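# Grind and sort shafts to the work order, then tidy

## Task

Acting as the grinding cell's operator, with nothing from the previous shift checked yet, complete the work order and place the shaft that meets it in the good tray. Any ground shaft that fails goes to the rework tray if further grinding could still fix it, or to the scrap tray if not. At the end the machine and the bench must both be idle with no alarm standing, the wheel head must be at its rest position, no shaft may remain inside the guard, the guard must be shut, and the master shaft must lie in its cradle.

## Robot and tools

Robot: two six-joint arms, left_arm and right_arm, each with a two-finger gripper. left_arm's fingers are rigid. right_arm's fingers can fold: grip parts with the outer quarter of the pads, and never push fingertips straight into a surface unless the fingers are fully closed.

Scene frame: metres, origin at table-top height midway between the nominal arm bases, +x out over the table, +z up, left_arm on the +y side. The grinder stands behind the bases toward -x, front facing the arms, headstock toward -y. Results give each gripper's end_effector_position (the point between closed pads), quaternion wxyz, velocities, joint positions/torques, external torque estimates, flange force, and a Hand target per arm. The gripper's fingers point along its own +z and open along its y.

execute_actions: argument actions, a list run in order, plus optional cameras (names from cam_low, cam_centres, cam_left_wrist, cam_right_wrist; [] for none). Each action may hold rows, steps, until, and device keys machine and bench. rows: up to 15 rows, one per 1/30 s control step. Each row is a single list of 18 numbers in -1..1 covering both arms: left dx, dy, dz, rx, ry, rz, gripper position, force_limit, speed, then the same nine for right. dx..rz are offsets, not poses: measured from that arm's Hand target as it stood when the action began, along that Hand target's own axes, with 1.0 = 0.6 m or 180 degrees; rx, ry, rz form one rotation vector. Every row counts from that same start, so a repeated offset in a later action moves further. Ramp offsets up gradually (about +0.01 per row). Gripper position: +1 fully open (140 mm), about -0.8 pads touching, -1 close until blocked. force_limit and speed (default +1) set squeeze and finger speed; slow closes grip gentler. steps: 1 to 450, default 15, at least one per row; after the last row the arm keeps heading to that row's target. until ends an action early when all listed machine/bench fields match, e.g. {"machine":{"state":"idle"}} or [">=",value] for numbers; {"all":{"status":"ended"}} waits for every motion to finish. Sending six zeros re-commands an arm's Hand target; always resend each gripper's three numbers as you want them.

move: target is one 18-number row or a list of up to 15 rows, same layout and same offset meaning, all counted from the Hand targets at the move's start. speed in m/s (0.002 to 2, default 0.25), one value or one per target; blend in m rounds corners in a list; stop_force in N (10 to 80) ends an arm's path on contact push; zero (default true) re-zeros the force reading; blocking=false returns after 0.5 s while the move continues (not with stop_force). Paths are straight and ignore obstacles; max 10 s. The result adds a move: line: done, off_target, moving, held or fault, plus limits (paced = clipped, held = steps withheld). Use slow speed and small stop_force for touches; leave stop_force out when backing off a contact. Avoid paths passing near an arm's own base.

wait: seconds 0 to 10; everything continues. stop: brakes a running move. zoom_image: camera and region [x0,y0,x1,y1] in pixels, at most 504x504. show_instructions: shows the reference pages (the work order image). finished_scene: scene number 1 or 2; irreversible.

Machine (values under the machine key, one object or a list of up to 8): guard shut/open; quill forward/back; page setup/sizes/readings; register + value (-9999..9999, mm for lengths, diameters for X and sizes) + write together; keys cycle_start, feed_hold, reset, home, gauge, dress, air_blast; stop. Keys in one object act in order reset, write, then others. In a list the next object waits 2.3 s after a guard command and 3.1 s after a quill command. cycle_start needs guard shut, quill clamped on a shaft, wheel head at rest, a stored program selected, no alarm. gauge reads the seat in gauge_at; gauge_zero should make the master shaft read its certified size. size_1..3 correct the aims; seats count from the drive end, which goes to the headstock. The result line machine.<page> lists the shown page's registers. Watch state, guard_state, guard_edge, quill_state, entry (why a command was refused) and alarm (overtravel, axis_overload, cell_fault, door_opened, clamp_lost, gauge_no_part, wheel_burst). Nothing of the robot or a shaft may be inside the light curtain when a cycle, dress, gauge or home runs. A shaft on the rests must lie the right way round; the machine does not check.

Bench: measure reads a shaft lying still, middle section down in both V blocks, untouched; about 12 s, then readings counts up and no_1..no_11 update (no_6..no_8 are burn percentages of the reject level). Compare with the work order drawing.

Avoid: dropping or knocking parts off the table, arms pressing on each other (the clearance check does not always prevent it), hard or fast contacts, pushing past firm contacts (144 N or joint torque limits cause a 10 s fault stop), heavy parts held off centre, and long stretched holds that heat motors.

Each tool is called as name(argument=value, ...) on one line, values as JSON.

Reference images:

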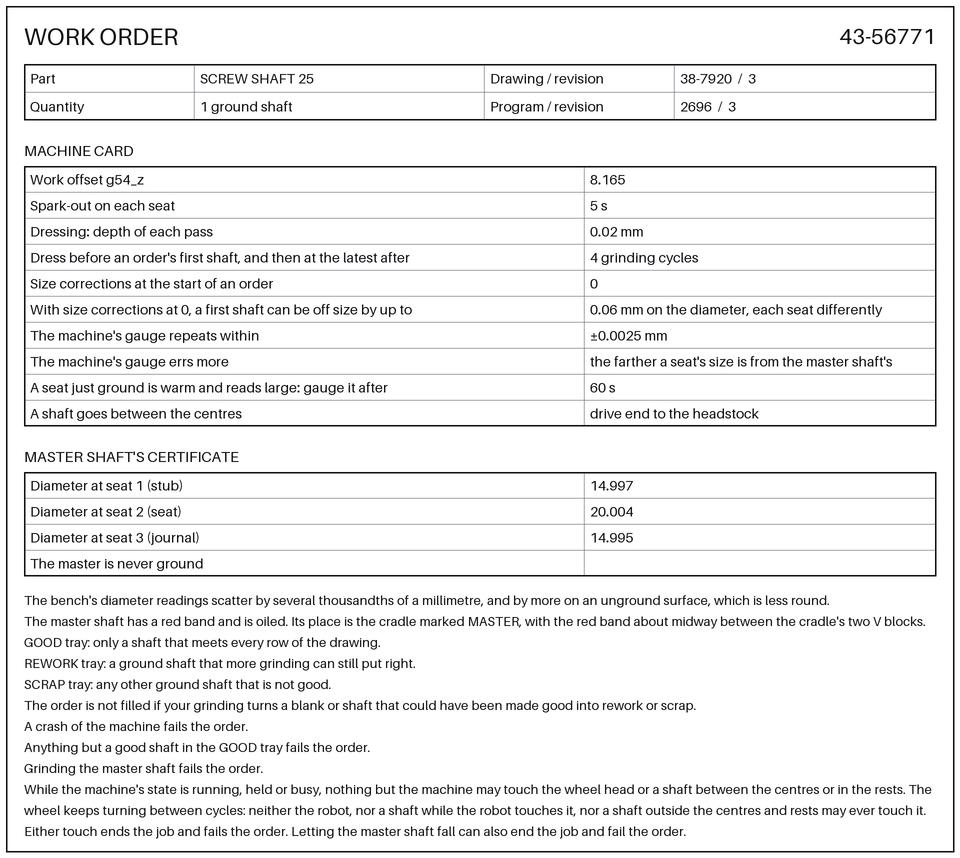

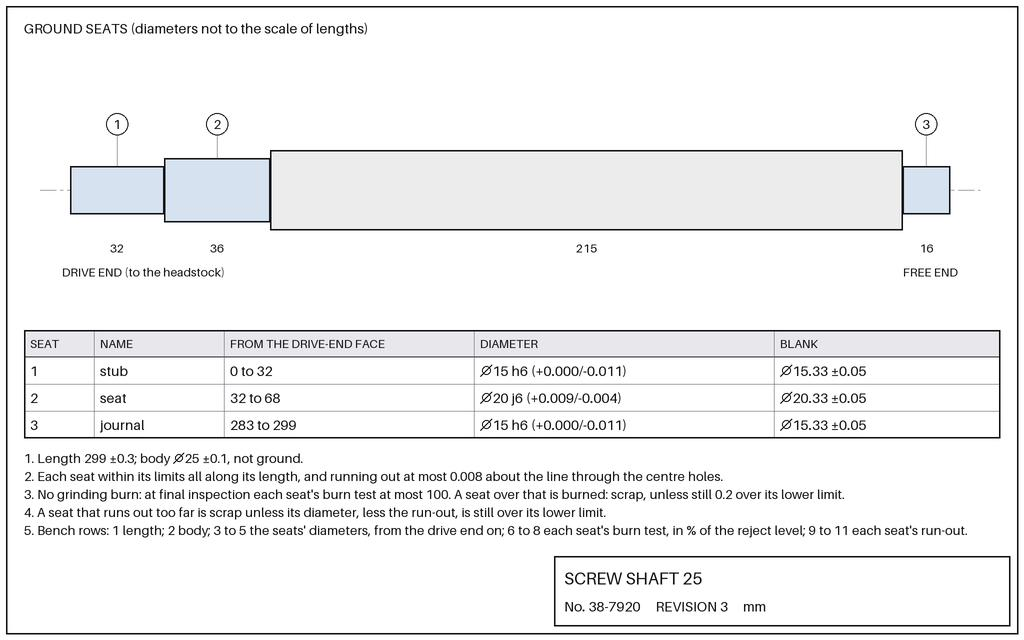

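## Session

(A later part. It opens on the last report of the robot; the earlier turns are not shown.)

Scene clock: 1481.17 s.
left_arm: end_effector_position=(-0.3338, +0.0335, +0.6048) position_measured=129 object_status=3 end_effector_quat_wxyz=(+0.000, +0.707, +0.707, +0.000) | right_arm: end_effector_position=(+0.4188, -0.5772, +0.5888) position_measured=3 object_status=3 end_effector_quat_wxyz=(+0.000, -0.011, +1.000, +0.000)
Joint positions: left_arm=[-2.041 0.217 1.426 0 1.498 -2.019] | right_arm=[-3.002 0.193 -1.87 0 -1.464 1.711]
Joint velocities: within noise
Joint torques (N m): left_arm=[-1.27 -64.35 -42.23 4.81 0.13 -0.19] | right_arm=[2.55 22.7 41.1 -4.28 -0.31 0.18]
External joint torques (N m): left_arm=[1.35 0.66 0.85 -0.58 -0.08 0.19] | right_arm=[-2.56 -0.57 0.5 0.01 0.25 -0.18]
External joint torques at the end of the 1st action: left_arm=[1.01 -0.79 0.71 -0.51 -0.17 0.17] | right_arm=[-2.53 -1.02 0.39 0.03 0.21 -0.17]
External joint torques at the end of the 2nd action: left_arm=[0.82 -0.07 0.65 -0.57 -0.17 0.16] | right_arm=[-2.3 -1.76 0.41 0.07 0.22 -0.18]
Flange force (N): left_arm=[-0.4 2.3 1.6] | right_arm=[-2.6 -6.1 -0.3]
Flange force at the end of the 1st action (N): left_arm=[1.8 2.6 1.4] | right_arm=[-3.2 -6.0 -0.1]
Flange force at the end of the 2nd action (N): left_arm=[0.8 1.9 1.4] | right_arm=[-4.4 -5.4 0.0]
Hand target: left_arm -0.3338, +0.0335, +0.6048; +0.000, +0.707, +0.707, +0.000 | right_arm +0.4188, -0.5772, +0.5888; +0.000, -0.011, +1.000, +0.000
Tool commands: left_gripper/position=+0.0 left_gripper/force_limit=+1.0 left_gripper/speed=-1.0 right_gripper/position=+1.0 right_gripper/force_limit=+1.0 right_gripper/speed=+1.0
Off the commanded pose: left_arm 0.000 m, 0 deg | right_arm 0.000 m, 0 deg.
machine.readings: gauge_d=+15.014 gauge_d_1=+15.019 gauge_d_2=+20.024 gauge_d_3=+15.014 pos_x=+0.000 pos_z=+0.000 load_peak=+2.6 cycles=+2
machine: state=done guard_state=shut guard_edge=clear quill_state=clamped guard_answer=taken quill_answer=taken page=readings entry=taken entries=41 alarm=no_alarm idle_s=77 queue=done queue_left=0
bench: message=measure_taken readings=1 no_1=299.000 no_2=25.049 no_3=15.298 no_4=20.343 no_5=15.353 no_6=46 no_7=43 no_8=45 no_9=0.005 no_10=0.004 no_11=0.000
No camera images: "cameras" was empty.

execute_actions(actions=[{"machine": [{"register": "gauge_at", "value": 1, "write": true, "gauge": true}, {"register": "gauge_at", "value": 2, "write": true, "gauge": true}, {"register": "gauge_at", "value": 3, "write": true, "gauge": true}], "steps": 450, "until": {"machine": {"queue": "done"}}}], cameras=[])

execute_actions(actions=[{"machine": [{"register": "gauge_at", "value": 1, "write": true, "gauge": true}, {"register": "gauge_at", "value": 2, "write": true, "gauge": true}, {"register": "gauge_at", "value": 3, "write": true, "gauge": true}], "steps": 450, "until": {"machine": {"queue": "done"}}}], cameras=[])

Scene clock: 1499.90 s.
left_arm: end_effector_position=(-0.3338, +0.0335, +0.6048) position_measured=129 object_status=3 end_effector_quat_wxyz=(+0.000, +0.707, +0.707, +0.000) | right_arm: end_effector_position=(+0.4188, -0.5772, +0.5888) position_measured=3 object_status=3 end_effector_quat_wxyz=(+0.000, -0.011, +1.000, +0.000)
Joint positions: left_arm=[-2.041 0.217 1.426 0 1.498 -2.019] | right_arm=[-3.002 0.193 -1.87 0 -1.464 1.711]
Joint velocities: within noise
Joint torques (N m): left_arm=[-1.1 -63.93 -42.31 4.76 0.24 -0.29] | right_arm=[2.4 22.71 41.07 -4.3 -0.23 0.18]
External joint torques (N m): left_arm=[1.17 0.04 0.88 -0.53 -0.2 0.29] | right_arm=[-2.21 -1.44 0.26 0.08 0.19 -0.18]
Flange force (N): left_arm=[0.7 2.6 1.8] | right_arm=[-3.6 -5.2 0.2]
Hand target: left_arm -0.3338, +0.0335, +0.6048; +0.000, +0.707, +0.707, +0.000 | right_arm +0.4188, -0.5772, +0.5888; +0.000, -0.011, +1.000, +0.000
Tool commands: left_gripper/position=+0.0 left_gripper/force_limit=+1.0 left_gripper/speed=-1.0 right_gripper/position=+1.0 right_gripper/force_limit=+1.0 right_gripper/speed=+1.0
Off the commanded pose: left_arm 0.000 m, 0 deg | right_arm 0.000 m, 0 deg.
machine.readings: gauge_d=+15.013 gauge_d_1=+15.018 gauge_d_2=+20.025 gauge_d_3=+15.013 pos_x=+0.000 pos_z=+0.000 load_peak=+2.6 cycles=+2
machine: state=done guard_state=shut guard_edge=clear quill_state=clamped guard_answer=taken quill_answer=taken page=readings entry=taken entries=47 alarm=no_alarm idle_s=95 queue=done queue_left=0
bench: message=measure_taken readings=1 no_1=299.000 no_2=25.049 no_3=15.298 no_4=20.343 no_5=15.353 no_6=46 no_7=43 no_8=45 no_9=0.005 no_10=0.004 no_11=0.000
No camera images: "cameras" was empty.

Scene clock: 1512.23 s.
left_arm: end_effector_position=(-0.3338, +0.0335, +0.6048) position_measured=129 object_status=3 end_effector_quat_wxyz=(+0.000, +0.707, +0.707, +0.000) | right_arm: end_effector_position=(+0.4188, -0.5772, +0.5888) position_measured=3 object_status=3 end_effector_quat_wxyz=(+0.000, -0.011, +1.000, +0.000)
Joint positions: left_arm=[-2.041 0.217 1.426 0 1.498 -2.019] | right_arm=[-3.002 0.193 -1.87 0 -1.464 1.711]
Joint velocities: within noise
Joint torques (N m): left_arm=[-1.29 -64.09 -42.01 4.84 0.19 -0.18] | right_arm=[2.46 22.65 41.08 -4.31 -0.27 0.16]
External joint torques (N m): left_arm=[1.21 1.24 0.84 -0.63 -0.16 0.18] | right_arm=[-2.32 -1.25 0.2 0.08 0.22 -0.16]
Flange force (N): left_arm=[-1.1 1.7 1.8] | right_arm=[-3.2 -5.5 0.3]
Hand target: left_arm -0.3338, +0.0335, +0.6048; +0.000, +0.707, +0.707, +0.000 | right_arm +0.4188, -0.5772, +0.5888; +0.000, -0.011, +1.000, +0.000
Tool commands: left_gripper/position=+0.0 left_gripper/force_limit=+1.0 left_gripper/speed=-1.0 right_gripper/position=+1.0 right_gripper/force_limit=+1.0 right_gripper/speed=+1.0
Off the commanded pose: left_arm 0.000 m, 0 deg | right_arm 0.000 m, 0 deg.
machine.readings: gauge_d=+15.013 gauge_d_1=+15.019 gauge_d_2=+20.024 gauge_d_3=+15.013 pos_x=+0.000 pos_z=+0.000 load_peak=+2.6 cycles=+2
machine: state=done guard_state=shut guard_edge=clear quill_state=clamped guard_answer=taken quill_answer=taken page=readings entry=taken entries=53 alarm=no_alarm idle_s=108 queue=done queue_left=0
bench: message=measure_taken readings=1 no_1=299.000 no_2=25.049 no_3=15.298 no_4=20.343 no_5=15.353 no_6=46 no_7=43 no_8=45 no_9=0.005 no_10=0.004 no_11=0.000
No camera images: "cameras" was empty.

execute_actions(actions=[{"machine": [{"register": "size_1", "value": 0.0025, "write": true}, {"register": "size_2", "value": 0.003, "write": true}, {"register": "size_3", "value": -0.0037, "write": true, "page": "sizes"}], "steps": 60, "until": {"machine": {"queue": "done"}}}], cameras=[])

execute_actions(actions=[{"machine": {"cycle_start": true, "page": "readings"}, "steps": 30}, {"steps": 450, "until": {"machine": {"state": ["!=", "running"]}}}, {"steps": 450, "until": {"machine": {"state": ["!=", "running"]}}}], cameras=[])

execute_actions(actions=[{"steps": 450, "until": {"machine": {"state": ["!=", "running"]}}}, {"steps": 450, "until": {"machine": {"state": ["!=", "running"]}}}, {"steps": 450, "until": {"machine": {"state": ["!=", "running"]}}}], cameras=[])

execute_actions(actions=[{"steps": 450, "until": {"machine": {"state": ["!=", "running"]}}}, {"steps": 450, "until": {"machine": {"state": ["!=", "running"]}}}, {"steps": 450, "until": {"machine": {"state": ["!=", "running"]}}}], cameras=[])

execute_actions(actions=[{"steps": 450, "until": {"machine": {"state": ["!=", "running"]}}}, {"steps": 450, "until": {"machine": {"state": ["!=", "running"]}}}, {"steps": 450, "until": {"machine": {"state": ["!=", "running"]}}}], cameras=[])

Scene clock: 1526.00 s.
left_arm: end_effector_position=(-0.3338, +0.0335, +0.6048) position_measured=129 object_status=3 end_effector_quat_wxyz=(+0.000, +0.707, +0.707, +0.000) | right_arm: end_effector_position=(+0.4188, -0.5772, +0.5888) position_measured=3 object_status=3 end_effector_quat_wxyz=(+0.000, -0.011, +1.000, +0.000)
Joint positions: left_arm=[-2.041 0.217 1.426 0 1.498 -2.019] | right_arm=[-3.002 0.193 -1.87 0 -1.464 1.711]
Joint velocities: within noise
Joint torques (N m): left_arm=[-1.14 -63.67 -42.14 4.75 0.17 -0.15] | right_arm=[2.55 22.57 41.07 -4.31 -0.27 0.19]
External joint torques (N m): left_arm=[1.32 -0.39 0.63 -0.5 -0.12 0.15] | right_arm=[-2.45 -1.36 0.3 0.07 0.23 -0.19]
Flange force (N): left_arm=[0.9 2.7 1.2] | right_arm=[-3.6 -5.8 0.2]
Hand target: left_arm -0.3338, +0.0335, +0.6048; +0.000, +0.707, +0.707, +0.000 | right_arm +0.4188, -0.5772, +0.5888; +0.000, -0.011, +1.000, +0.000
Tool commands: left_gripper/position=+0.0 left_gripper/force_limit=+1.0 left_gripper/speed=-1.0 right_gripper/position=+1.0 right_gripper/force_limit=+1.0 right_gripper/speed=+1.0
Off the commanded pose: left_arm 0.000 m, 0 deg | right_arm 0.000 m, 0 deg.
machine.sizes: size_1=+0.003 size_2=+0.003 size_3=-0.004 aim_1=+14.995 aim_2=+20.003 aim_3=+14.995
machine: state=done guard_state=shut guard_edge=clear quill_state=clamped guard_answer=taken quill_answer=taken page=sizes entry=taken entries=56 alarm=no_alarm idle_s=121 queue=done queue_left=0
bench: message=measure_taken readings=1 no_1=299.000 no_2=25.049 no_3=15.298 no_4=20.343 no_5=15.353 no_6=46 no_7=43 no_8=45 no_9=0.005 no_10=0.004 no_11=0.000
No camera images: "cameras" was empty.

Scene clock: 1557.20 s.
left_arm: end_effector_position=(-0.3338, +0.0335, +0.6048) position_measured=129 object_status=3 end_effector_quat_wxyz=(+0.000, +0.707, +0.707, +0.000) | right_arm: end_effector_position=(+0.4188, -0.5772, +0.5888) position_measured=3 object_status=3 end_effector_quat_wxyz=(+0.000, -0.011, +1.000, +0.000)
Joint positions: left_arm=[-2.041 0.217 1.426 0 1.498 -2.019] | right_arm=[-3.002 0.193 -1.87 0 -1.464 1.711]
Joint velocities: within noise
Joint torques (N m): left_arm=[-0.82 -63.41 -42.18 4.87 0.15 -0.17] | right_arm=[2.48 22.96 41.06 -4.3 -0.22 0.19]
External joint torques (N m): left_arm=[0.83 -0.35 0.78 -0.64 -0.11 0.17] | right_arm=[-2.27 -1.89 0.24 0.06 0.18 -0.19]
External joint torques at the end of the 1st action: left_arm=[1.24 0.61 0.9 -0.59 -0.16 0.15] | right_arm=[-2.41 -0.92 0.48 0.03 0.19 -0.19]
External joint torques at the end of the 2nd action: left_arm=[1.82 0.12 0.89 -0.58 -0.11 0.27] | right_arm=[-2.46 -1.11 0.3 0.05 0.2 -0.17]
Flange force (N): left_arm=[1.4 2.1 1.4] | right_arm=[-4.4 -5.4 0.3]
Flange force at the end of the 1st action (N): left_arm=[-0.1 2.2 1.8] | right_arm=[-3.1 -5.7 -0.3]
Flange force at the end of the 2nd action (N): left_arm=[0.2 3.4 1.7] | right_arm=[-3.2 -5.8 0.1]
Hand target: left_arm -0.3338, +0.0335, +0.6048; +0.000, +0.707, +0.707, +0.000 | right_arm +0.4188, -0.5772, +0.5888; +0.000, -0.011, +1.000, +0.000
Tool commands: left_gripper/position=+0.0 left_gripper/force_limit=+1.0 left_gripper/speed=-1.0 right_gripper/position=+1.0 right_gripper/force_limit=+1.0 right_gripper/speed=+1.0
Off the commanded pose: left_arm 0.000 m, 0 deg | right_arm 0.000 m, 0 deg.
machine.readings: gauge_d=+15.013 gauge_d_1=+0.000 gauge_d_2=+0.000 gauge_d_3=+0.000 pos_x=-357.062 pos_z=+16.000 load_peak=+0.0 cycles=+2
machine: state=running guard_state=shut guard_edge=clear quill_state=clamped guard_answer=taken quill_answer=taken page=readings entry=taken entries=57 alarm=no_alarm idle_s=152 queue=running queue_left=0
bench: message=measure_taken readings=1 no_1=299.000 no_2=25.049 no_3=15.298 no_4=20.343 no_5=15.353 no_6=46 no_7=43 no_8=45 no_9=0.005 no_10=0.004 no_11=0.000
No camera images: "cameras" was empty.

Scene clock: 1602.40 s.
left_arm: end_effector_position=(-0.3338, +0.0335, +0.6048) position_measured=129 object_status=3 end_effector_quat_wxyz=(+0.000, +0.707, +0.707, +0.000) | right_arm: end_effector_position=(+0.4188, -0.5772, +0.5888) position_measured=3 object_status=3 end_effector_quat_wxyz=(+0.000, -0.011, +1.000, +0.000)
Joint positions: left_arm=[-2.041 0.217 1.426 0 1.498 -2.019] | right_arm=[-3.002 0.193 -1.87 0 -1.464 1.711]
Joint velocities: within noise
Joint torques (N m): left_arm=[-0.84 -63.79 -42.21 4.95 0.18 -0.19] | right_arm=[2.51 22.85 41.04 -4.33 -0.26 0.14]
External joint torques (N m): left_arm=[0.65 0.76 1.05 -0.76 -0.14 0.19] | right_arm=[-2.4 -1.39 0.41 0.09 0.22 -0.14]
External joint torques at the end of the 1st action: left_arm=[0.59 0.52 1.02 -0.61 -0.14 0.18] | right_arm=[-2.3 -1.43 0.38 0.13 0.22 -0.21]
External joint torques at the end of the 2nd action: left_arm=[1.47 -0.68 0.9 -0.57 -0.12 0.13] | right_arm=[-2.45 -1.01 0.3 0.07 0.21 -0.21]
Flange force (N): left_arm=[0.3 1.5 2.1] | right_arm=[-3.8 -5.6 0.0]
Flange force at the end of the 1st action (N): left_arm=[0.7 1.5 2.0] | right_arm=[-3.8 -5.5 0.0]
Flange force at the end of the 2nd action (N): left_arm=[1.7 3.2 1.6] | right_arm=[-3.0 -5.9 0.1]
Hand target: left_arm -0.3338, +0.0335, +0.6048; +0.000, +0.707, +0.707, +0.000 | right_arm +0.4188, -0.5772, +0.5888; +0.000, -0.011, +1.000, +0.000
Tool commands: left_gripper/position=+0.0 left_gripper/force_limit=+1.0 left_gripper/speed=-1.0 right_gripper/position=+1.0 right_gripper/force_limit=+1.0 right_gripper/speed=+1.0
Off the commanded pose: left_arm 0.000 m, 0 deg | right_arm 0.000 m, 0 deg.
machine.readings: gauge_d=+15.013 gauge_d_1=+0.000 gauge_d_2=+0.000 gauge_d_3=+0.000 pos_x=-357.257 pos_z=+16.000 load_peak=+1.8 cycles=+2
machine: state=running guard_state=shut guard_edge=clear quill_state=clamped guard_answer=taken quill_answer=taken page=readings entry=taken entries=57 alarm=no_alarm idle_s=197 queue=running queue_left=0
bench: message=measure_taken readings=1 no_1=299.000 no_2=25.049 no_3=15.298 no_4=20.343 no_5=15.353 no_6=46 no_7=43 no_8=45 no_9=0.005 no_10=0.004 no_11=0.000
No camera images: "cameras" was empty.

Scene clock: 1647.60 s.
left_arm: end_effector_position=(-0.3338, +0.0335, +0.6048) position_measured=129 object_status=3 end_effector_quat_wxyz=(+0.000, +0.707, +0.707, +0.000) | right_arm: end_effector_position=(+0.4188, -0.5772, +0.5888) position_measured=3 object_status=3 end_effector_quat_wxyz=(+0.000, -0.011, +1.000, +0.000)
Joint positions: left_arm=[-2.041 0.217 1.426 0 1.498 -2.019] | right_arm=[-3.002 0.193 -1.87 0 -1.464 1.711]
Joint velocities: within noise
Joint torques (N m): left_arm=[-1.12 -63.68 -42.1 4.8 0.18 -0.18] | right_arm=[2.48 22.76 41.11 -4.31 -0.3 0.16]
External joint torques (N m): left_arm=[1.13 0.45 0.96 -0.59 -0.14 0.18] | right_arm=[-2.62 -0.63 0.26 0.06 0.24 -0.16]
External joint torques at the end of the 1st action: left_arm=[1.21 -0.13 0.73 -0.59 -0.16 0.23] | right_arm=[-2.35 -0.74 0.57 0.04 0.25 -0.16]
External joint torques at the end of the 2nd action: left_arm=[1.36 -0.19 0.95 -0.6 -0.18 0.15] | right_arm=[-2.31 -0.92 0.49 0.04 0.21 -0.15]
Flange force (N): left_arm=[0.3 2.2 1.9] | right_arm=[-2.4 -6.2 0.1]
Flange force at the end of the 1st action (N): left_arm=[0.7 2.6 1.5] | right_arm=[-2.9 -5.6 -0.4]
Flange force at the end of the 2nd action (N): left_arm=[1.2 2.9 1.9] | right_arm=[-3.1 -5.4 -0.3]
Hand target: left_arm -0.3338, +0.0335, +0.6048; +0.000, +0.707, +0.707, +0.000 | right_arm +0.4188, -0.5772, +0.5888; +0.000, -0.011, +1.000, +0.000
Tool commands: left_gripper/position=+0.0 left_gripper/force_limit=+1.0 left_gripper/speed=-1.0 right_gripper/position=+1.0 right_gripper/force_limit=+1.0 right_gripper/speed=+1.0
Off the commanded pose: left_arm 0.000 m, 0 deg | right_arm 0.000 m, 0 deg.
machine.readings: gauge_d=+15.013 gauge_d_1=+0.000 gauge_d_2=+0.000 gauge_d_3=+0.000 pos_x=-352.144 pos_z=+50.000 load_peak=+1.8 cycles=+2
machine: state=running guard_state=shut guard_edge=clear quill_state=clamped guard_answer=taken quill_answer=taken page=readings entry=taken entries=57 alarm=no_alarm idle_s=242 queue=running queue_left=0
bench: message=measure_taken readings=1 no_1=299.000 no_2=25.049 no_3=15.298 no_4=20.343 no_5=15.353 no_6=46 no_7=43 no_8=45 no_9=0.005 no_10=0.004 no_11=0.000
No camera images: "cameras" was empty.

Scene clock: 1692.80 s.
left_arm: end_effector_position=(-0.3338, +0.0335, +0.6048) position_measured=129 object_status=3 end_effector_quat_wxyz=(+0.000, +0.707, +0.707, +0.000) | right_arm: end_effector_position=(+0.4188, -0.5772, +0.5888) position_measured=3 object_status=3 end_effector_quat_wxyz=(+0.000, -0.011, +1.000, +0.000)
Joint positions: left_arm=[-2.041 0.217 1.426 0 1.498 -2.019] | right_arm=[-3.002 0.193 -1.87 0 -1.464 1.711]
Joint velocities: within noise
Joint torques (N m): left_arm=[-1.57 -63.39 -42.25 4.89 0.23 -0.16] | right_arm=[2.53 22.91 41.24 -4.32 -0.25 0.17]
External joint torques (N m): left_arm=[1.61 -0.02 0.93 -0.66 -0.19 0.16] | right_arm=[-2.4 -1.17 0.39 0.06 0.2 -0.17]
External joint torques at the end of the 1st action: left_arm=[1.15 0.37 0.64 -0.75 -0.13 0.13] | right_arm=[-2.28 -1.24 0.31 0.07 0.23 -0.15]
External joint torques at the end of the 2nd action: left_arm=[0.46 1.31 1.21 -0.7 -0.09 0.2] | right_arm=[-2.16 -1.65 0.3 0.07 0.22 -0.19]
Flange force (N): left_arm=[0.7 3.1 1.9] | right_arm=[-3.4 -5.7 -0.1]
Flange force at the end of the 1st action (N): left_arm=[-0.1 1.9 1.3] | right_arm=[-3.4 -5.3 0.1]
Flange force at the end of the 2nd action (N): left_arm=[-0.1 1.0 2.3] | right_arm=[-4.0 -5.1 0.2]
Hand target: left_arm -0.3338, +0.0335, +0.6048; +0.000, +0.707, +0.707, +0.000 | right_arm +0.4188, -0.5772, +0.5888; +0.000, -0.011, +1.000, +0.000
Tool commands: left_gripper/position=+0.0 left_gripper/force_limit=+1.0 left_gripper/speed=-1.0 right_gripper/position=+1.0 right_gripper/force_limit=+1.0 right_gripper/speed=+1.0
Off the commanded pose: left_arm 0.000 m, 0 deg | right_arm 0.000 m, 0 deg.
machine.readings: gauge_d=+15.013 gauge_d_1=+0.000 gauge_d_2=+0.000 gauge_d_3=+0.000 pos_x=-71.947 pos_z=+291.000 load_peak=+2.7 cycles=+2
machine: state=running guard_state=shut guard_edge=clear quill_state=clamped guard_answer=taken quill_answer=taken page=readings entry=taken entries=57 alarm=no_alarm idle_s=286 queue=running queue_left=0
bench: message=measure_taken readings=1 no_1=299.000 no_2=25.049 no_3=15.298 no_4=20.343 no_5=15.353 no_6=46 no_7=43 no_8=45 no_9=0.005 no_10=0.004 no_11=0.000
No camera images: "cameras" was empty.

execute_actions(actions=[{"steps": 450, "until": {"machine": {"state": ["!=", "running"]}}}, {"steps": 450, "until": {"machine": {"state": ["!=", "running"]}}}, {"steps": 450, "until": {"machine": {"state": ["!=", "running"]}}}], cameras=[])

execute_actions(actions=[{"steps": 450, "until": {"machine": {"state": ["!=", "running"]}}}, {"steps": 450, "until": {"machine": {"state": ["!=", "running"]}}}, {"steps": 450, "until": {"machine": {"state": ["!=", "running"]}}}], cameras=[])

Scene clock: 1742.20 s.
left_arm: end_effector_position=(-0.3338, +0.0335, +0.6048) position_measured=129 object_status=3 end_effector_quat_wxyz=(+0.000, +0.707, +0.707, +0.000) | right_arm: end_effector_position=(+0.4188, -0.5772, +0.5888) position_measured=3 object_status=3 end_effector_quat_wxyz=(+0.000, -0.011, +1.000, +0.000)
Joint positions: left_arm=[-2.041 0.217 1.426 0 1.498 -2.019] | right_arm=[-3.002 0.193 -1.87 0 -1.464 1.711]
Joint velocities: within noise
Joint torques (N m): left_arm=[-0.73 -63.61 -42.07 4.87 0.22 -0.2] | right_arm=[2.7 22.7 41.1 -4.3 -0.29 0.21]
External joint torques (N m): left_arm=[0.86 -0.41 0.54 -0.62 -0.18 0.2] | right_arm=[-2.82 -0.65 0.24 0.06 0.23 -0.21]
External joint torques at the end of the 1st action: left_arm=[1.08 -0.74 0.48 -0.62 -0.19 0.13] | right_arm=[-2.43 -0.83 0.35 0.1 0.19 -0.15]
External joint torques at the end of the 2nd action: left_arm=[1.09 0.12 0.43 -0.57 -0.09 0.19] | right_arm=[-2.43 -1.62 0.22 0.08 0.22 -0.21]
Flange force (N): left_arm=[1.0 2.1 1.2] | right_arm=[-2.5 -6.8 0.1]
Flange force at the end of the 1st action (N): left_arm=[1.3 2.4 1.0] | right_arm=[-2.8 -5.7 -0.1]
Flange force at the end of the 2nd action (N): left_arm=[-0.2 2.0 0.9] | right_arm=[-3.9 -5.8 0.3]
Hand target: left_arm -0.3338, +0.0335, +0.6048; +0.000, +0.707, +0.707, +0.000 | right_arm +0.4188, -0.5772, +0.5888; +0.000, -0.011, +1.000, +0.000
Tool commands: left_gripper/position=+0.0 left_gripper/force_limit=+1.0 left_gripper/speed=-1.0 right_gripper/position=+1.0 right_gripper/force_limit=+1.0 right_gripper/speed=+1.0
Off the commanded pose: left_arm 0.000 m, 0 deg | right_arm 0.000 m, 0 deg.
machine.readings: gauge_d=+15.013 gauge_d_1=+0.000 gauge_d_2=+0.000 gauge_d_3=+0.000 pos_x=-357.213 pos_z=+291.000 load_peak=+2.7 cycles=+2
machine: state=running guard_state=shut guard_edge=clear quill_state=clamped guard_answer=taken quill_answer=taken page=readings entry=taken entries=57 alarm=no_alarm idle_s=335 queue=running queue_left=0
bench: message=measure_taken readings=1 no_1=299.000 no_2=25.049 no_3=15.298 no_4=20.343 no_5=15.353 no_6=46 no_7=43 no_8=45 no_9=0.005 no_10=0.004 no_11=0.000
not seen at rest: the call's real time ran out, and the robot may still be moving.
No camera images: "cameras" was empty.

Scene clock: 1778.80 s.
left_arm: end_effector_position=(-0.3338, +0.0335, +0.6048) position_measured=129 object_status=3 end_effector_quat_wxyz=(+0.000, +0.707, +0.707, +0.000) | right_arm: end_effector_position=(+0.4188, -0.5772, +0.5888) position_measured=3 object_status=3 end_effector_quat_wxyz=(+0.000, -0.011, +1.000, +0.000)
Joint positions: left_arm=[-2.041 0.217 1.426 0 1.498 -2.019] | right_arm=[-3.002 0.193 -1.87 0 -1.464 1.711]
Joint velocities: within noise
Joint torques (N m): left_arm=[-1.23 -63.76 -42.14 4.87 0.21 -0.18] | right_arm=[2.62 22.49 41.01 -4.37 -0.27 0.2]
External joint torques (N m): left_arm=[1.3 -0.03 0.77 -0.64 -0.16 0.18] | right_arm=[-2.35 -1.52 0.29 0.15 0.23 -0.2]
External joint torques at the end of the 1st action: left_arm=[1.53 -0.56 0.39 -0.62 -0.05 0.18] | right_arm=[-2.27 -1.66 0.33 0.05 0.27 -0.21]
External joint torques at the end of the 2nd action: left_arm=[0.82 0.62 0.55 -0.59 -0.09 0.17] | right_arm=[-2.52 -1.68 0.18 0.06 0.24 -0.2]
Flange force (N): left_arm=[0.6 2.6 1.6] | right_arm=[-3.8 -5.6 0.2]
Flange force at the end of the 1st action (N): left_arm=[0.5 2.9 0.7] | right_arm=[-4.1 -5.4 0.2]
Flange force at the end of the 2nd action (N): left_arm=[-0.5 1.3 1.1] | right_arm=[-4.0 -6.0 0.4]
Hand target: left_arm -0.3338, +0.0335, +0.6048; +0.000, +0.707, +0.707, +0.000 | right_arm +0.4188, -0.5772, +0.5888; +0.000, -0.011, +1.000, +0.000
Tool commands: left_gripper/position=+0.0 left_gripper/force_limit=+1.0 left_gripper/speed=-1.0 right_gripper/position=+1.0 right_gripper/force_limit=+1.0 right_gripper/speed=+1.0
Off the commanded pose: left_arm 0.000 m, 0 deg | right_arm 0.000 m, 0 deg.
machine.readings: gauge_d=+15.013 gauge_d_1=+0.000 gauge_d_2=+0.000 gauge_d_3=+0.000 pos_x=+0.000 pos_z=+0.000 load_peak=+2.7 cycles=+3
machine: state=done guard_state=shut guard_edge=clear quill_state=clamped guard_answer=taken quill_answer=taken page=readings entry=taken entries=57 alarm=no_alarm idle_s=0 queue=done queue_left=0
bench: message=measure_taken readings=1 no_1=299.000 no_2=25.049 no_3=15.298 no_4=20.343 no_5=15.353 no_6=46 no_7=43 no_8=45 no_9=0.005 no_10=0.004 no_11=0.000
No camera images: "cameras" was empty.

execute_actions(actions=[{"steps": 450, "until": {"machine": {"idle_s": [">=", 68]}}}, {"steps": 450, "until": {"machine": {"idle_s": [">=", 68]}}}], cameras=[])

execute_actions(actions=[{"steps": 450, "until": {"machine": {"idle_s": [">=", 68]}}}, {"steps": 450, "until": {"machine": {"idle_s": [">=", 68]}}}], cameras=[])

execute_actions(actions=[{"steps": 450, "until": {"machine": {"idle_s": [">=", 68]}}}, {"machine": [{"register": "gauge_at", "value": 1, "write": true, "gauge": true}, {"register": "gauge_at", "value": 2, "write": true, "gauge": true}, {"register": "gauge_at", "value": 3, "write": true, "gauge": true}], "steps": 450, "until": {"machine": {"queue": "done"}}}], cameras=[])

execute_actions(actions=[{"machine": [{"register": "gauge_at", "value": 1, "write": true, "gauge": true}, {"register": "gauge_at", "value": 2, "write": true, "gauge": true}, {"register": "gauge_at", "value": 3, "write": true, "gauge": true}], "steps": 450, "until": {"machine": {"queue": "done"}}}], cameras=[])

Scene clock: 1814.80 s.
left_arm: end_effector_position=(-0.3338, +0.0335, +0.6048) position_measured=129 object_status=3 end_effector_quat_wxyz=(+0.000, +0.707, +0.707, +0.000) | right_arm: end_effector_position=(+0.4188, -0.5772, +0.5888) position_measured=3 object_status=3 end_effector_quat_wxyz=(+0.000, -0.011, +1.000, +0.000)
Joint positions: left_arm=[-2.041 0.217 1.426 0 1.498 -2.019] | right_arm=[-3.002 0.193 -1.87 0 -1.464 1.711]
Joint velocities: within noise
Joint torques (N m): left_arm=[-1.1 -64.04 -41.99 4.79 0.24 -0.17] | right_arm=[2.37 22.76 41.08 -4.28 -0.29 0.21]
External joint torques (N m): left_arm=[1.25 -0.06 0.56 -0.55 -0.19 0.17] | right_arm=[-2.24 -1.84 0.1 0.05 0.24 -0.21]
External joint torques at the end of the 1st action: left_arm=[1.1 -0.78 0.54 -0.59 -0.11 0.15] | right_arm=[-2.45 -0.76 0.38 0.03 0.24 -0.2]
Flange force (N): left_arm=[0.3 2.3 1.2] | right_arm=[-4.1 -5.3 0.6]
Flange force at the end of the 1st action (N): left_arm=[1.4 2.6 1.0] | right_arm=[-2.7 -5.9 0.0]
Hand target: left_arm -0.3338, +0.0335, +0.6048; +0.000, +0.707, +0.707, +0.000 | right_arm +0.4188, -0.5772, +0.5888; +0.000, -0.011, +1.000, +0.000
Tool commands: left_gripper/position=+0.0 left_gripper/force_limit=+1.0 left_gripper/speed=-1.0 right_gripper/position=+1.0 right_gripper/force_limit=+1.0 right_gripper/speed=+1.0
Off the commanded pose: left_arm 0.000 m, 0 deg | right_arm 0.000 m, 0 deg.
machine.readings: gauge_d=+15.013 gauge_d_1=+0.000 gauge_d_2=+0.000 gauge_d_3=+0.000 pos_x=+0.000 pos_z=+0.000 load_peak=+2.7 cycles=+3
machine: state=done guard_state=shut guard_edge=clear quill_state=clamped guard_answer=taken quill_answer=taken page=readings entry=taken entries=57 alarm=no_alarm idle_s=36 queue=done queue_left=0
bench: message=measure_taken readings=1 no_1=299.000 no_2=25.049 no_3=15.298 no_4=20.343 no_5=15.353 no_6=46 no_7=43 no_8=45 no_9=0.005 no_10=0.004 no_11=0.000
No camera images: "cameras" was empty.

Scene clock: 1845.00 s.
left_arm: end_effector_position=(-0.3338, +0.0335, +0.6048) position_measured=129 object_status=3 end_effector_quat_wxyz=(+0.000, +0.707, +0.707, +0.000) | right_arm: end_effector_position=(+0.4188, -0.5772, +0.5888) position_measured=3 object_status=3 end_effector_quat_wxyz=(+0.000, -0.011, +1.000, +0.000)
Joint positions: left_arm=[-2.041 0.217 1.426 0 1.498 -2.019] | right_arm=[-3.002 0.193 -1.87 0 -1.464 1.711]
Joint velocities: within noise
Joint torques (N m): left_arm=[-1.49 -64.21 -42.39 4.85 0.15 -0.24] | right_arm=[2.42 22.9 41.12 -4.34 -0.3 0.17]
External joint torques (N m): left_arm=[1.39 1.29 1.22 -0.65 -0.11 0.24] | right_arm=[-2.31 -1.39 0.3 0.09 0.25 -0.17]
External joint torques at the end of the 1st action: left_arm=[1.26 0.09 0.74 -0.61 -0.18 0.25] | right_arm=[-2.31 -1.16 0.24 0.11 0.22 -0.22]
Flange force (N): left_arm=[-0.6 2.3 2.4] | right_arm=[-3.6 -5.4 0.2]
Flange force at the end of the 1st action (N): left_arm=[0.4 2.5 1.5] | right_arm=[-3.1 -5.6 0.2]
Hand target: left_arm -0.3338, +0.0335, +0.6048; +0.000, +0.707, +0.707, +0.000 | right_arm +0.4188, -0.5772, +0.5888; +0.000, -0.011, +1.000, +0.000
Tool commands: left_gripper/position=+0.0 left_gripper/force_limit=+1.0 left_gripper/speed=-1.0 right_gripper/position=+1.0 right_gripper/force_limit=+1.0 right_gripper/speed=+1.0
Off the commanded pose: left_arm 0.000 m, 0 deg | right_arm 0.000 m, 0 deg.
machine.readings: gauge_d=+15.013 gauge_d_1=+0.000 gauge_d_2=+0.000 gauge_d_3=+0.000 pos_x=+0.000 pos_z=+0.000 load_peak=+2.7 cycles=+3
machine: state=done guard_state=shut guard_edge=clear quill_state=clamped guard_answer=taken quill_answer=taken page=readings entry=taken entries=57 alarm=no_alarm idle_s=66 queue=done queue_left=0
bench: message=measure_taken readings=1 no_1=299.000 no_2=25.049 no_3=15.298 no_4=20.343 no_5=15.353 no_6=46 no_7=43 no_8=45 no_9=0.005 no_10=0.004 no_11=0.000
No camera images: "cameras" was empty.

Scene clock: 1859.07 s.
left_arm: end_effector_position=(-0.3338, +0.0335, +0.6048) position_measured=129 object_status=3 end_effector_quat_wxyz=(+0.000, +0.707, +0.707, +0.000) | right_arm: end_effector_position=(+0.4188, -0.5772, +0.5888) position_measured=3 object_status=3 end_effector_quat_wxyz=(+0.000, -0.011, +1.000, +0.000)
Joint positions: left_arm=[-2.041 0.217 1.426 0 1.498 -2.019] | right_arm=[-3.002 0.193 -1.87 0 -1.464 1.711]
Joint velocities: within noise
Joint torques (N m): left_arm=[-1.35 -63.54 -42.15 4.83 0.18 -0.22] | right_arm=[2.48 22.69 41.09 -4.29 -0.29 0.16]
External joint torques (N m): left_arm=[1.27 -0.03 0.86 -0.61 -0.13 0.22] | right_arm=[-2.41 -0.93 0.41 0.04 0.24 -0.16]
External joint torques at the end of the 1st action: left_arm=[1.62 0.24 0.93 -0.65 -0.16 0.15] | right_arm=[-2.51 -1.39 0.39 0.04 0.24 -0.19]
Flange force (N): left_arm=[0.7 2.7 1.6] | right_arm=[-3.0 -5.7 -0.1]
Flange force at the end of the 1st action (N): left_arm=[0.3 2.9 1.8] | right_arm=[-3.8 -5.9 0.0]
Hand target: left_arm -0.3338, +0.0335, +0.6048; +0.000, +0.707, +0.707, +0.000 | right_arm +0.4188, -0.5772, +0.5888; +0.000, -0.011, +1.000, +0.000
Tool commands: left_gripper/position=+0.0 left_gripper/force_limit=+1.0 left_gripper/speed=-1.0 right_gripper/position=+1.0 right_gripper/force_limit=+1.0 right_gripper/speed=+1.0
Off the commanded pose: left_arm 0.000 m, 0 deg | right_arm 0.000 m, 0 deg.
machine.readings: gauge_d=+14.997 gauge_d_1=+14.993 gauge_d_2=+20.004 gauge_d_3=+14.997 pos_x=+0.000 pos_z=+0.000 load_peak=+2.7 cycles=+3
machine: state=done guard_state=shut guard_edge=clear quill_state=clamped guard_answer=taken quill_answer=taken page=readings entry=taken entries=63 alarm=no_alarm idle_s=80 queue=done queue_left=0
bench: message=measure_taken readings=1 no_1=299.000 no_2=25.049 no_3=15.298 no_4=20.343 no_5=15.353 no_6=46 no_7=43 no_8=45 no_9=0.005 no_10=0.004 no_11=0.000
No camera images: "cameras" was empty.

Scene clock: 1871.40 s.
left_arm: end_effector_position=(-0.3338, +0.0335, +0.6048) position_measured=129 object_status=3 end_effector_quat_wxyz=(+0.000, +0.707, +0.707, +0.000) | right_arm: end_effector_position=(+0.4188, -0.5772, +0.5888) position_measured=3 object_status=3 end_effector_quat_wxyz=(+0.000, -0.011, +1.000, +0.000)
Joint positions: left_arm=[-2.041 0.217 1.426 0 1.498 -2.019] | right_arm=[-3.002 0.193 -1.87 0 -1.464 1.711]
Joint velocities: within noise
Joint torques (N m): left_arm=[-1.35 -63.71 -41.92 4.78 0.16 -0.17] | right_arm=[2.42 22.75 41.26 -4.27 -0.27 0.19]
External joint torques (N m): left_arm=[1.42 0.13 0.6 -0.55 -0.12 0.17] | right_arm=[-2.41 -1.18 0.11 0.03 0.22 -0.19]
Flange force (N): left_arm=[0.0 2.5 1.2] | right_arm=[-3.0 -5.8 0.4]
Hand target: left_arm -0.3338, +0.0335, +0.6048; +0.000, +0.707, +0.707, +0.000 | right_arm +0.4188, -0.5772, +0.5888; +0.000, -0.011, +1.000, +0.000
Tool commands: left_gripper/position=+0.0 left_gripper/force_limit=+1.0 left_gripper/speed=-1.0 right_gripper/position=+1.0 right_gripper/force_limit=+1.0 right_gripper/speed=+1.0
Off the commanded pose: left_arm 0.000 m, 0 deg | right_arm 0.000 m, 0 deg.
machine.readings: gauge_d=+14.997 gauge_d_1=+14.994 gauge_d_2=+20.004 gauge_d_3=+14.997 pos_x=+0.000 pos_z=+0.000 load_peak=+2.7 cycles=+3
machine: state=done guard_state=shut guard_edge=clear quill_state=clamped guard_answer=taken quill_answer=taken page=readings entry=taken entries=69 alarm=no_alarm idle_s=92 queue=done queue_left=0
bench: message=measure_taken readings=1 no_1=299.000 no_2=25.049 no_3=15.298 no_4=20.343 no_5=15.353 no_6=46 no_7=43 no_8=45 no_9=0.005 no_10=0.004 no_11=0.000
No camera images: "cameras" was empty.

execute_actions(actions=[{"machine": {"guard": "open"}, "steps": 90, "until": {"machine": {"guard_state": "open"}}}], cameras=[])

move(target=[[-0.034, -0.5003, 0.3, 0, 0, 0, 0.0, 1, -1, 0, 0, 0, 0, 0, 0, 1, 1, 1], [-0.034, -0.5003, 0.6913, 0, 0, 0, 0.0, 1, -1, 0, 0, 0, 0, 0, 0, 1, 1, 1]], speed=[0.4, 0.2], cameras=["cam_left_wrist", "cam_centres"])

Scene clock: 1882.20 s.
left_arm: end_effector_position=(-0.3338, +0.0335, +0.6048) position_measured=129 object_status=3 end_effector_quat_wxyz=(+0.000, +0.707, +0.707, +0.000) | right_arm: end_effector_position=(+0.4188, -0.5772, +0.5888) position_measured=3 object_status=3 end_effector_quat_wxyz=(+0.000, -0.011, +1.000, +0.000)
Joint positions: left_arm=[-2.041 0.217 1.426 0 1.498 -2.019] | right_arm=[-3.002 0.193 -1.87 0 -1.464 1.711]
Joint velocities: within noise
Joint torques (N m): left_arm=[-1.36 -64.28 -42.12 4.78 0.24 -0.18] | right_arm=[2.75 22.82 41.23 -4.28 -0.28 0.19]
External joint torques (N m): left_arm=[1.36 1.28 0.94 -0.57 -0.21 0.18] | right_arm=[-2.66 -1.11 0.16 0.04 0.23 -0.19]
Flange force (N): left_arm=[-1.1 2.0 2.1] | right_arm=[-3.1 -6.3 0.3]
Hand target: left_arm -0.3338, +0.0335, +0.6048; +0.000, +0.707, +0.707, +0.000 | right_arm +0.4188, -0.5772, +0.5888; +0.000, -0.011, +1.000, +0.000
Tool commands: left_gripper/position=+0.0 left_gripper/force_limit=+1.0 left_gripper/speed=-1.0 right_gripper/position=+1.0 right_gripper/force_limit=+1.0 right_gripper/speed=+1.0
Off the commanded pose: left_arm 0.000 m, 0 deg | right_arm 0.000 m, 0 deg.
machine.readings: gauge_d=+14.997 gauge_d_1=+14.994 gauge_d_2=+20.004 gauge_d_3=+14.997 pos_x=+0.000 pos_z=+0.000 load_peak=+2.7 cycles=+3
machine: state=done guard_state=open guard_edge=clear quill_state=clamped guard_answer=taken quill_answer=taken page=readings entry=taken entries=69 alarm=no_alarm idle_s=103 queue=running queue_left=0
bench: message=measure_taken readings=1 no_1=299.000 no_2=25.049 no_3=15.298 no_4=20.343 no_5=15.353 no_6=46 no_7=43 no_8=45 no_9=0.005 no_10=0.004 no_11=0.000
No camera images: "cameras" was empty.

Scene clock: 1884.90 s.
left_arm: end_effector_position=(-0.6341, +0.0133, +0.1902) position_measured=129 object_status=3 end_effector_quat_wxyz=(+0.000, +0.707, +0.707, +0.000) | right_arm: end_effector_position=(+0.4188, -0.5772, +0.5888) position_measured=3 object_status=3 end_effector_quat_wxyz=(+0.000, -0.011, +1.000, +0.000)
Joint positions: left_arm=[-2.345 0.718 1.454 0 0.969 -2.323] | right_arm=[-3.002 0.193 -1.87 0 -1.464 1.711]
Joint velocities: within noise
Joint torques (N m): left_arm=[-0.99 -102.71 -34.79 4.08 0.43 -0.17] | right_arm=[2.58 22.88 41.24 -4.33 -0.27 0.16]
External joint torques (N m): left_arm=[0.96 -0.2 0.27 -0.57 -0.41 0.17] | right_arm=[-2.41 -1.66 0.05 0.11 0.22 -0.16]
Flange force (N): left_arm=[0.2 1.9 0.5] | right_arm=[-3.8 -5.6 0.6]
Hand target: left_arm -0.6341, +0.0133, +0.1901; +0.000, +0.707, +0.707, +0.000 | right_arm +0.4188, -0.5772, +0.5888; +0.000, -0.011, +1.000, +0.000
Off the commanded pose: left_arm 0.000 m, 0 deg | right_arm 0.000 m, 0 deg.
machine.readings: gauge_d=+14.997 gauge_d_1=+14.994 gauge_d_2=+20.004 gauge_d_3=+14.997 pos_x=+0.000 pos_z=+0.000 load_peak=+2.7 cycles=+3
machine: state=done guard_state=open guard_edge=clear quill_state=clamped guard_answer=taken quill_answer=taken page=readings entry=taken entries=69 alarm=no_alarm idle_s=105 queue=done queue_left=0
bench: message=measure_taken readings=1 no_1=299.000 no_2=25.049 no_3=15.298 no_4=20.343 no_5=15.353 no_6=46 no_7=43 no_8=45 no_9=0.005 no_10=0.004 no_11=0.000
move: done
Images, in order (width x height): cam_centres 896x504, cam_left_wrist 896x504.

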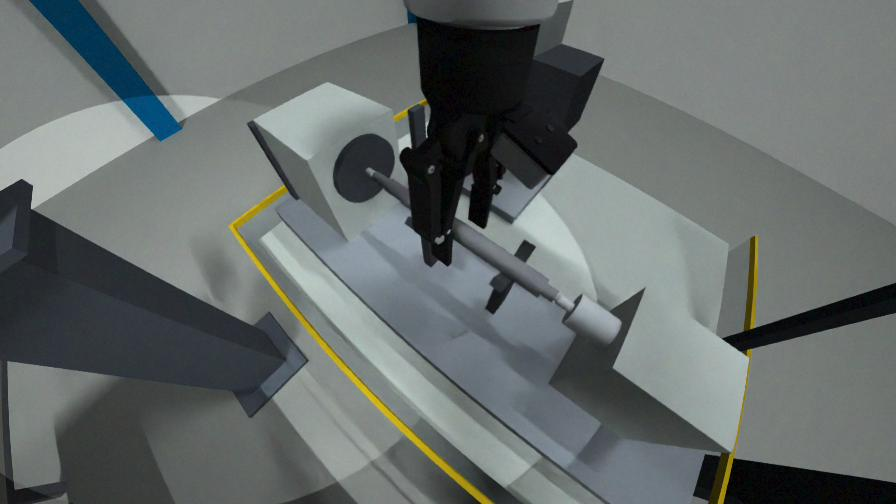

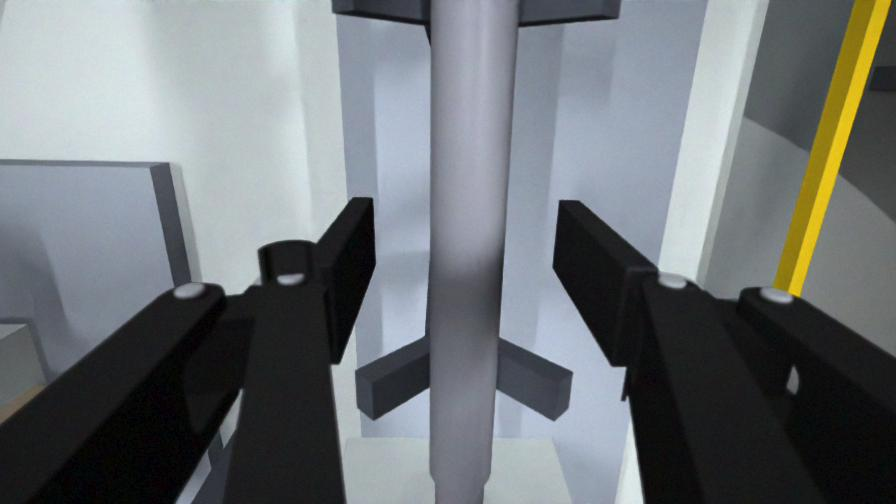

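execute_actions(actions=[{"rows": [[0,0,0,0,0,0,-1,1,-0.6, 0,0,0,0,0,0,1,1,1]], "steps": 60}], cameras=["cam_left_wrist"])

Scene clock: 1911.53 s.
left_arm: end_effector_position=(-0.6341, +0.0133, +0.1901) position_measured=196 object_status=2 end_effector_quat_wxyz=(+0.000, +0.707, +0.707, +0.000) | right_arm: end_effector_position=(+0.4188, -0.5772, +0.5888) position_measured=3 object_status=3 end_effector_quat_wxyz=(+0.000, -0.011, +1.000, +0.000)
Joint positions: left_arm=[-2.345 0.718 1.454 0 0.969 -2.323] | right_arm=[-3.002 0.193 -1.87 0 -1.464 1.711]
Joint velocities: within noise
Joint torques (N m): left_arm=[-0.29 -93.19 -31.11 4.45 -0.13 -0.06] | right_arm=[2.66 23.11 41 -4.35 -0.28 0.22]
External joint torques (N m): left_arm=[0.17 -8.17 -2.93 -0.98 0.16 0.06] | right_arm=[-2.43 -1.65 0.4 0.11 0.23 -0.22]
Flange force (N): left_arm=[2.4 2.4 -9.0] | right_arm=[-4.2 -5.8 0.0]
Hand target: left_arm -0.6341, +0.0133, +0.1901; +0.000, +0.707, +0.707, +0.000 | right_arm +0.4188, -0.5772, +0.5888; +0.000, -0.011, +1.000, +0.000
Off the commanded pose: left_arm 0.000 m, 0 deg | right_arm 0.000 m, 0 deg.
machine.readings: gauge_d=+14.997 gauge_d_1=+14.994 gauge_d_2=+20.004 gauge_d_3=+14.997 pos_x=+0.000 pos_z=+0.000 load_peak=+2.7 cycles=+3
machine: state=done guard_state=open guard_edge=clear quill_state=clamped guard_answer=taken quill_answer=taken page=readings entry=taken entries=69 alarm=no_alarm idle_s=132 queue=done queue_left=0
bench: message=measure_taken readings=1 no_1=299.000 no_2=25.049 no_3=15.298 no_4=20.343 no_5=15.353 no_6=46 no_7=43 no_8=45 no_9=0.005 no_10=0.004 no_11=0.000
Images, in order (width x height): cam_left_wrist 896x504.

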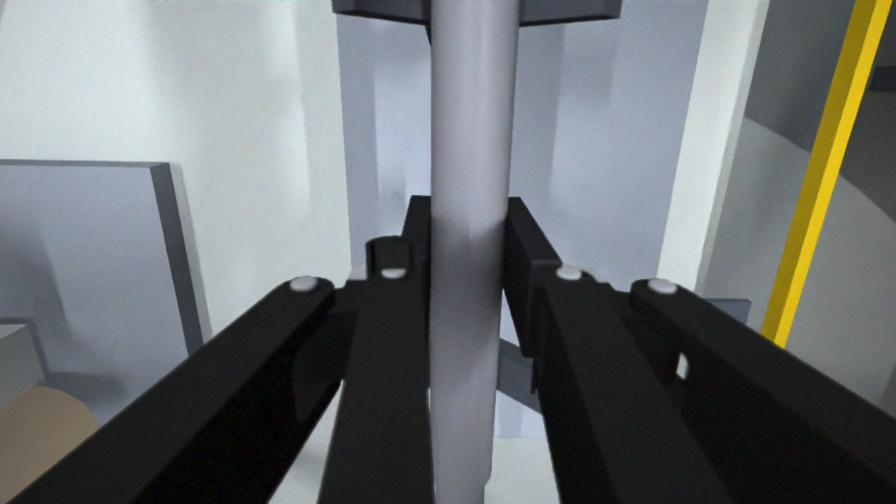

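execute_actions(actions=[{"machine": {"quill": "back"}, "steps": 150, "until": {"machine": {"quill_state": "back"}}}], cameras=[])

move(target=[0.0217,0,0,0,0,0,-1,1,-0.6, 0,0,0,0,0,0,1,1,1], speed=0.03, cameras=[])

Scene clock: 1916.33 s.
left_arm: end_effector_position=(-0.6341, +0.0133, +0.1901) position_measured=196 object_status=2 end_effector_quat_wxyz=(+0.000, +0.707, +0.707, +0.000) | right_arm: end_effector_position=(+0.4188, -0.5772, +0.5888) position_measured=3 object_status=3 end_effector_quat_wxyz=(+0.000, -0.011, +1.000, +0.000)
Joint positions: left_arm=[-2.345 0.718 1.454 0 0.969 -2.323] | right_arm=[-3.002 0.193 -1.87 0 -1.464 1.711]
Joint velocities: within noise
Joint torques (N m): left_arm=[-0.44 -100.96 -34.61 4.53 0.32 -0.07] | right_arm=[2.58 22.77 41.12 -4.32 -0.28 0.17]
External joint torques (N m): left_arm=[0.32 -0.6 0.56 -1.06 -0.28 0.07] | right_arm=[-2.63 -0.73 0.35 0.07 0.23 -0.17]
Flange force (N): left_arm=[1.6 2.0 0.1] | right_arm=[-2.7 -6.2 0.0]
Hand target: left_arm -0.6341, +0.0133, +0.1901; +0.000, +0.707, +0.707, +0.000 | right_arm +0.4188, -0.5772, +0.5888; +0.000, -0.011, +1.000, +0.000
Tool commands: left_gripper/position=-1.0 left_gripper/force_limit=+1.0 left_gripper/speed=-0.6 right_gripper/position=+1.0 right_gripper/force_limit=+1.0 right_gripper/speed=+1.0
Off the commanded pose: left_arm 0.000 m, 0 deg | right_arm 0.000 m, 0 deg.
machine.readings: gauge_d=+14.997 gauge_d_1=+0.000 gauge_d_2=+0.000 gauge_d_3=+0.000 pos_x=+0.000 pos_z=+0.000 load_peak=+2.7 cycles=+3
machine: state=idle guard_state=open guard_edge=clear quill_state=back guard_answer=taken quill_answer=taken page=readings entry=taken entries=69 alarm=no_alarm idle_s=136 queue=running queue_left=0
bench: message=measure_taken readings=1 no_1=299.000 no_2=25.049 no_3=15.298 no_4=20.343 no_5=15.353 no_6=46 no_7=43 no_8=45 no_9=0.005 no_10=0.004 no_11=0.000
No camera images: "cameras" was empty.

Scene clock: 1917.13 s.
left_arm: end_effector_position=(-0.6341, +0.0263, +0.1901) position_measured=196 object_status=2 end_effector_quat_wxyz=(+0.000, +0.707, +0.707, +0.000) | right_arm: end_effector_position=(+0.4188, -0.5772, +0.5888) position_measured=3 object_status=3 end_effector_quat_wxyz=(+0.000, -0.011, +1.000, +0.000)
Joint positions: left_arm=[-2.355 0.705 1.479 0 0.958 -2.333] | right_arm=[-3.002 0.193 -1.87 0 -1.464 1.711]
Joint velocities: within noise
Joint torques (N m): left_arm=[-0.27 -104.83 -34.29 4.28 1.48 -0.14] | right_arm=[2.65 22.69 41.08 -4.32 -0.29 0.19]
External joint torques (N m): left_arm=[0.15 4.18 0.42 -0.83 -1.44 0.14] | right_arm=[-2.53 -0.89 0.42 0.08 0.24 -0.19]
Flange force (N): left_arm=[-2.4 -1.6 6.0] | right_arm=[-3.0 -6.0 -0.1]
Hand target: left_arm -0.6341, +0.0264, +0.1901; +0.000, +0.707, +0.707, +0.000 | right_arm +0.4188, -0.5772, +0.5888; +0.000, -0.011, +1.000, +0.000
Off the commanded pose: left_arm 0.000 m, 0 deg | right_arm 0.000 m, 0 deg.
machine.readings: gauge_d=+14.997 gauge_d_1=+0.000 gauge_d_2=+0.000 gauge_d_3=+0.000 pos_x=+0.000 pos_z=+0.000 load_peak=+2.7 cycles=+3
machine: state=idle guard_state=open guard_edge=clear quill_state=back guard_answer=taken quill_answer=taken page=readings entry=taken entries=69 alarm=no_alarm idle_s=137 queue=done queue_left=0
bench: message=measure_taken readings=1 no_1=299.000 no_2=25.049 no_3=15.298 no_4=20.343 no_5=15.353 no_6=46 no_7=43 no_8=45 no_9=0.005 no_10=0.004 no_11=0.000
move: done
No camera images: "cameras" was empty.

move(target=[[0,0,-0.4,0,0,0,-1,1,-0.6, 0,0,0,0,0,0,1,1,1],[0.1667,1.0,-0.42,0,0,-0.26,-1,1,-0.6, 0,0,0,0,0,0,1,1,1]], speed=[0.1,0.25], blend=[0.05,0], cameras=["cam_left_wrist"])

Scene clock: 1927.07 s.
left_arm: end_effector_position=(-0.0341, +0.1259, +0.4419) position_measured=196 object_status=2 end_effector_quat_wxyz=(+0.000, +0.369, +0.930, +0.000) | right_arm: end_effector_position=(+0.4188, -0.5772, +0.5888) position_measured=3 object_status=3 end_effector_quat_wxyz=(+0.000, -0.011, +1.000, +0.000)
Joint positions: left_arm=[-1.598 0.048 1.922 0 1.172 -2.393] | right_arm=[-3.002 0.193 -1.87 0 -1.464 1.711]
Joint velocities: within noise
Joint torques (N m): left_arm=[-2.99 -48.6 -43.97 4.47 0.13 0.16] | right_arm=[2.68 22.41 41.02 -4.29 -0.27 0.19]
External joint torques (N m): left_arm=[2.91 5.71 5.89 -0.59 -0.1 -0.15] | right_arm=[-2.61 -0.3 0.52 0.03 0.21 -0.19]
Flange force (N): left_arm=[-3.1 4.0 11.3] | right_arm=[-2.2 -6.3 -0.4]
Hand target: left_arm -0.0340, +0.1259, +0.4419; +0.000, +0.368, +0.930, +0.000 | right_arm +0.4188, -0.5772, +0.5888; +0.000, -0.011, +1.000, +0.000
Off the commanded pose: left_arm 0.000 m, 0 deg | right_arm 0.000 m, 0 deg.
machine.readings: gauge_d=+14.997 gauge_d_1=+0.000 gauge_d_2=+0.000 gauge_d_3=+0.000 pos_x=+0.000 pos_z=+0.000 load_peak=+2.7 cycles=+3
machine: state=idle guard_state=open guard_edge=clear quill_state=back guard_answer=taken quill_answer=taken page=readings entry=taken entries=69 alarm=no_alarm idle_s=147 queue=done queue_left=0
bench: message=measure_taken readings=1 no_1=299.000 no_2=25.049 no_3=15.298 no_4=20.343 no_5=15.353 no_6=46 no_7=43 no_8=45 no_9=0.005 no_10=0.004 no_11=0.000
move: done
Images, in order (width x height): cam_left_wrist 896x504.

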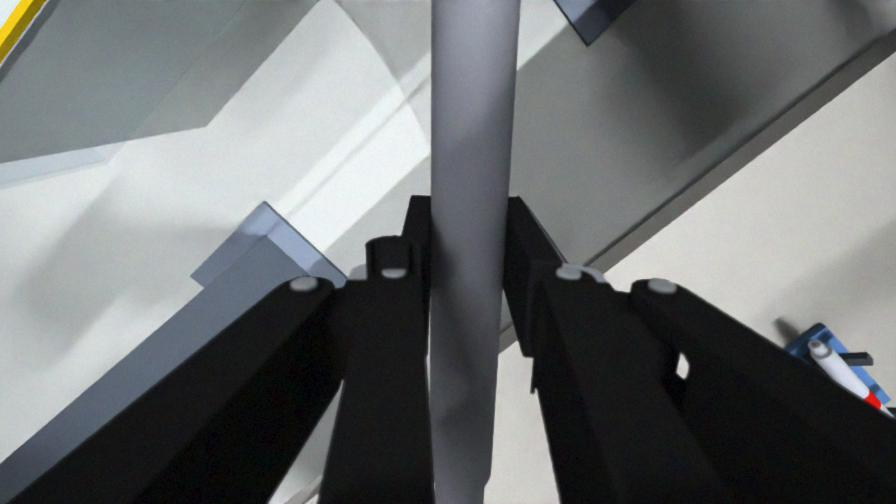

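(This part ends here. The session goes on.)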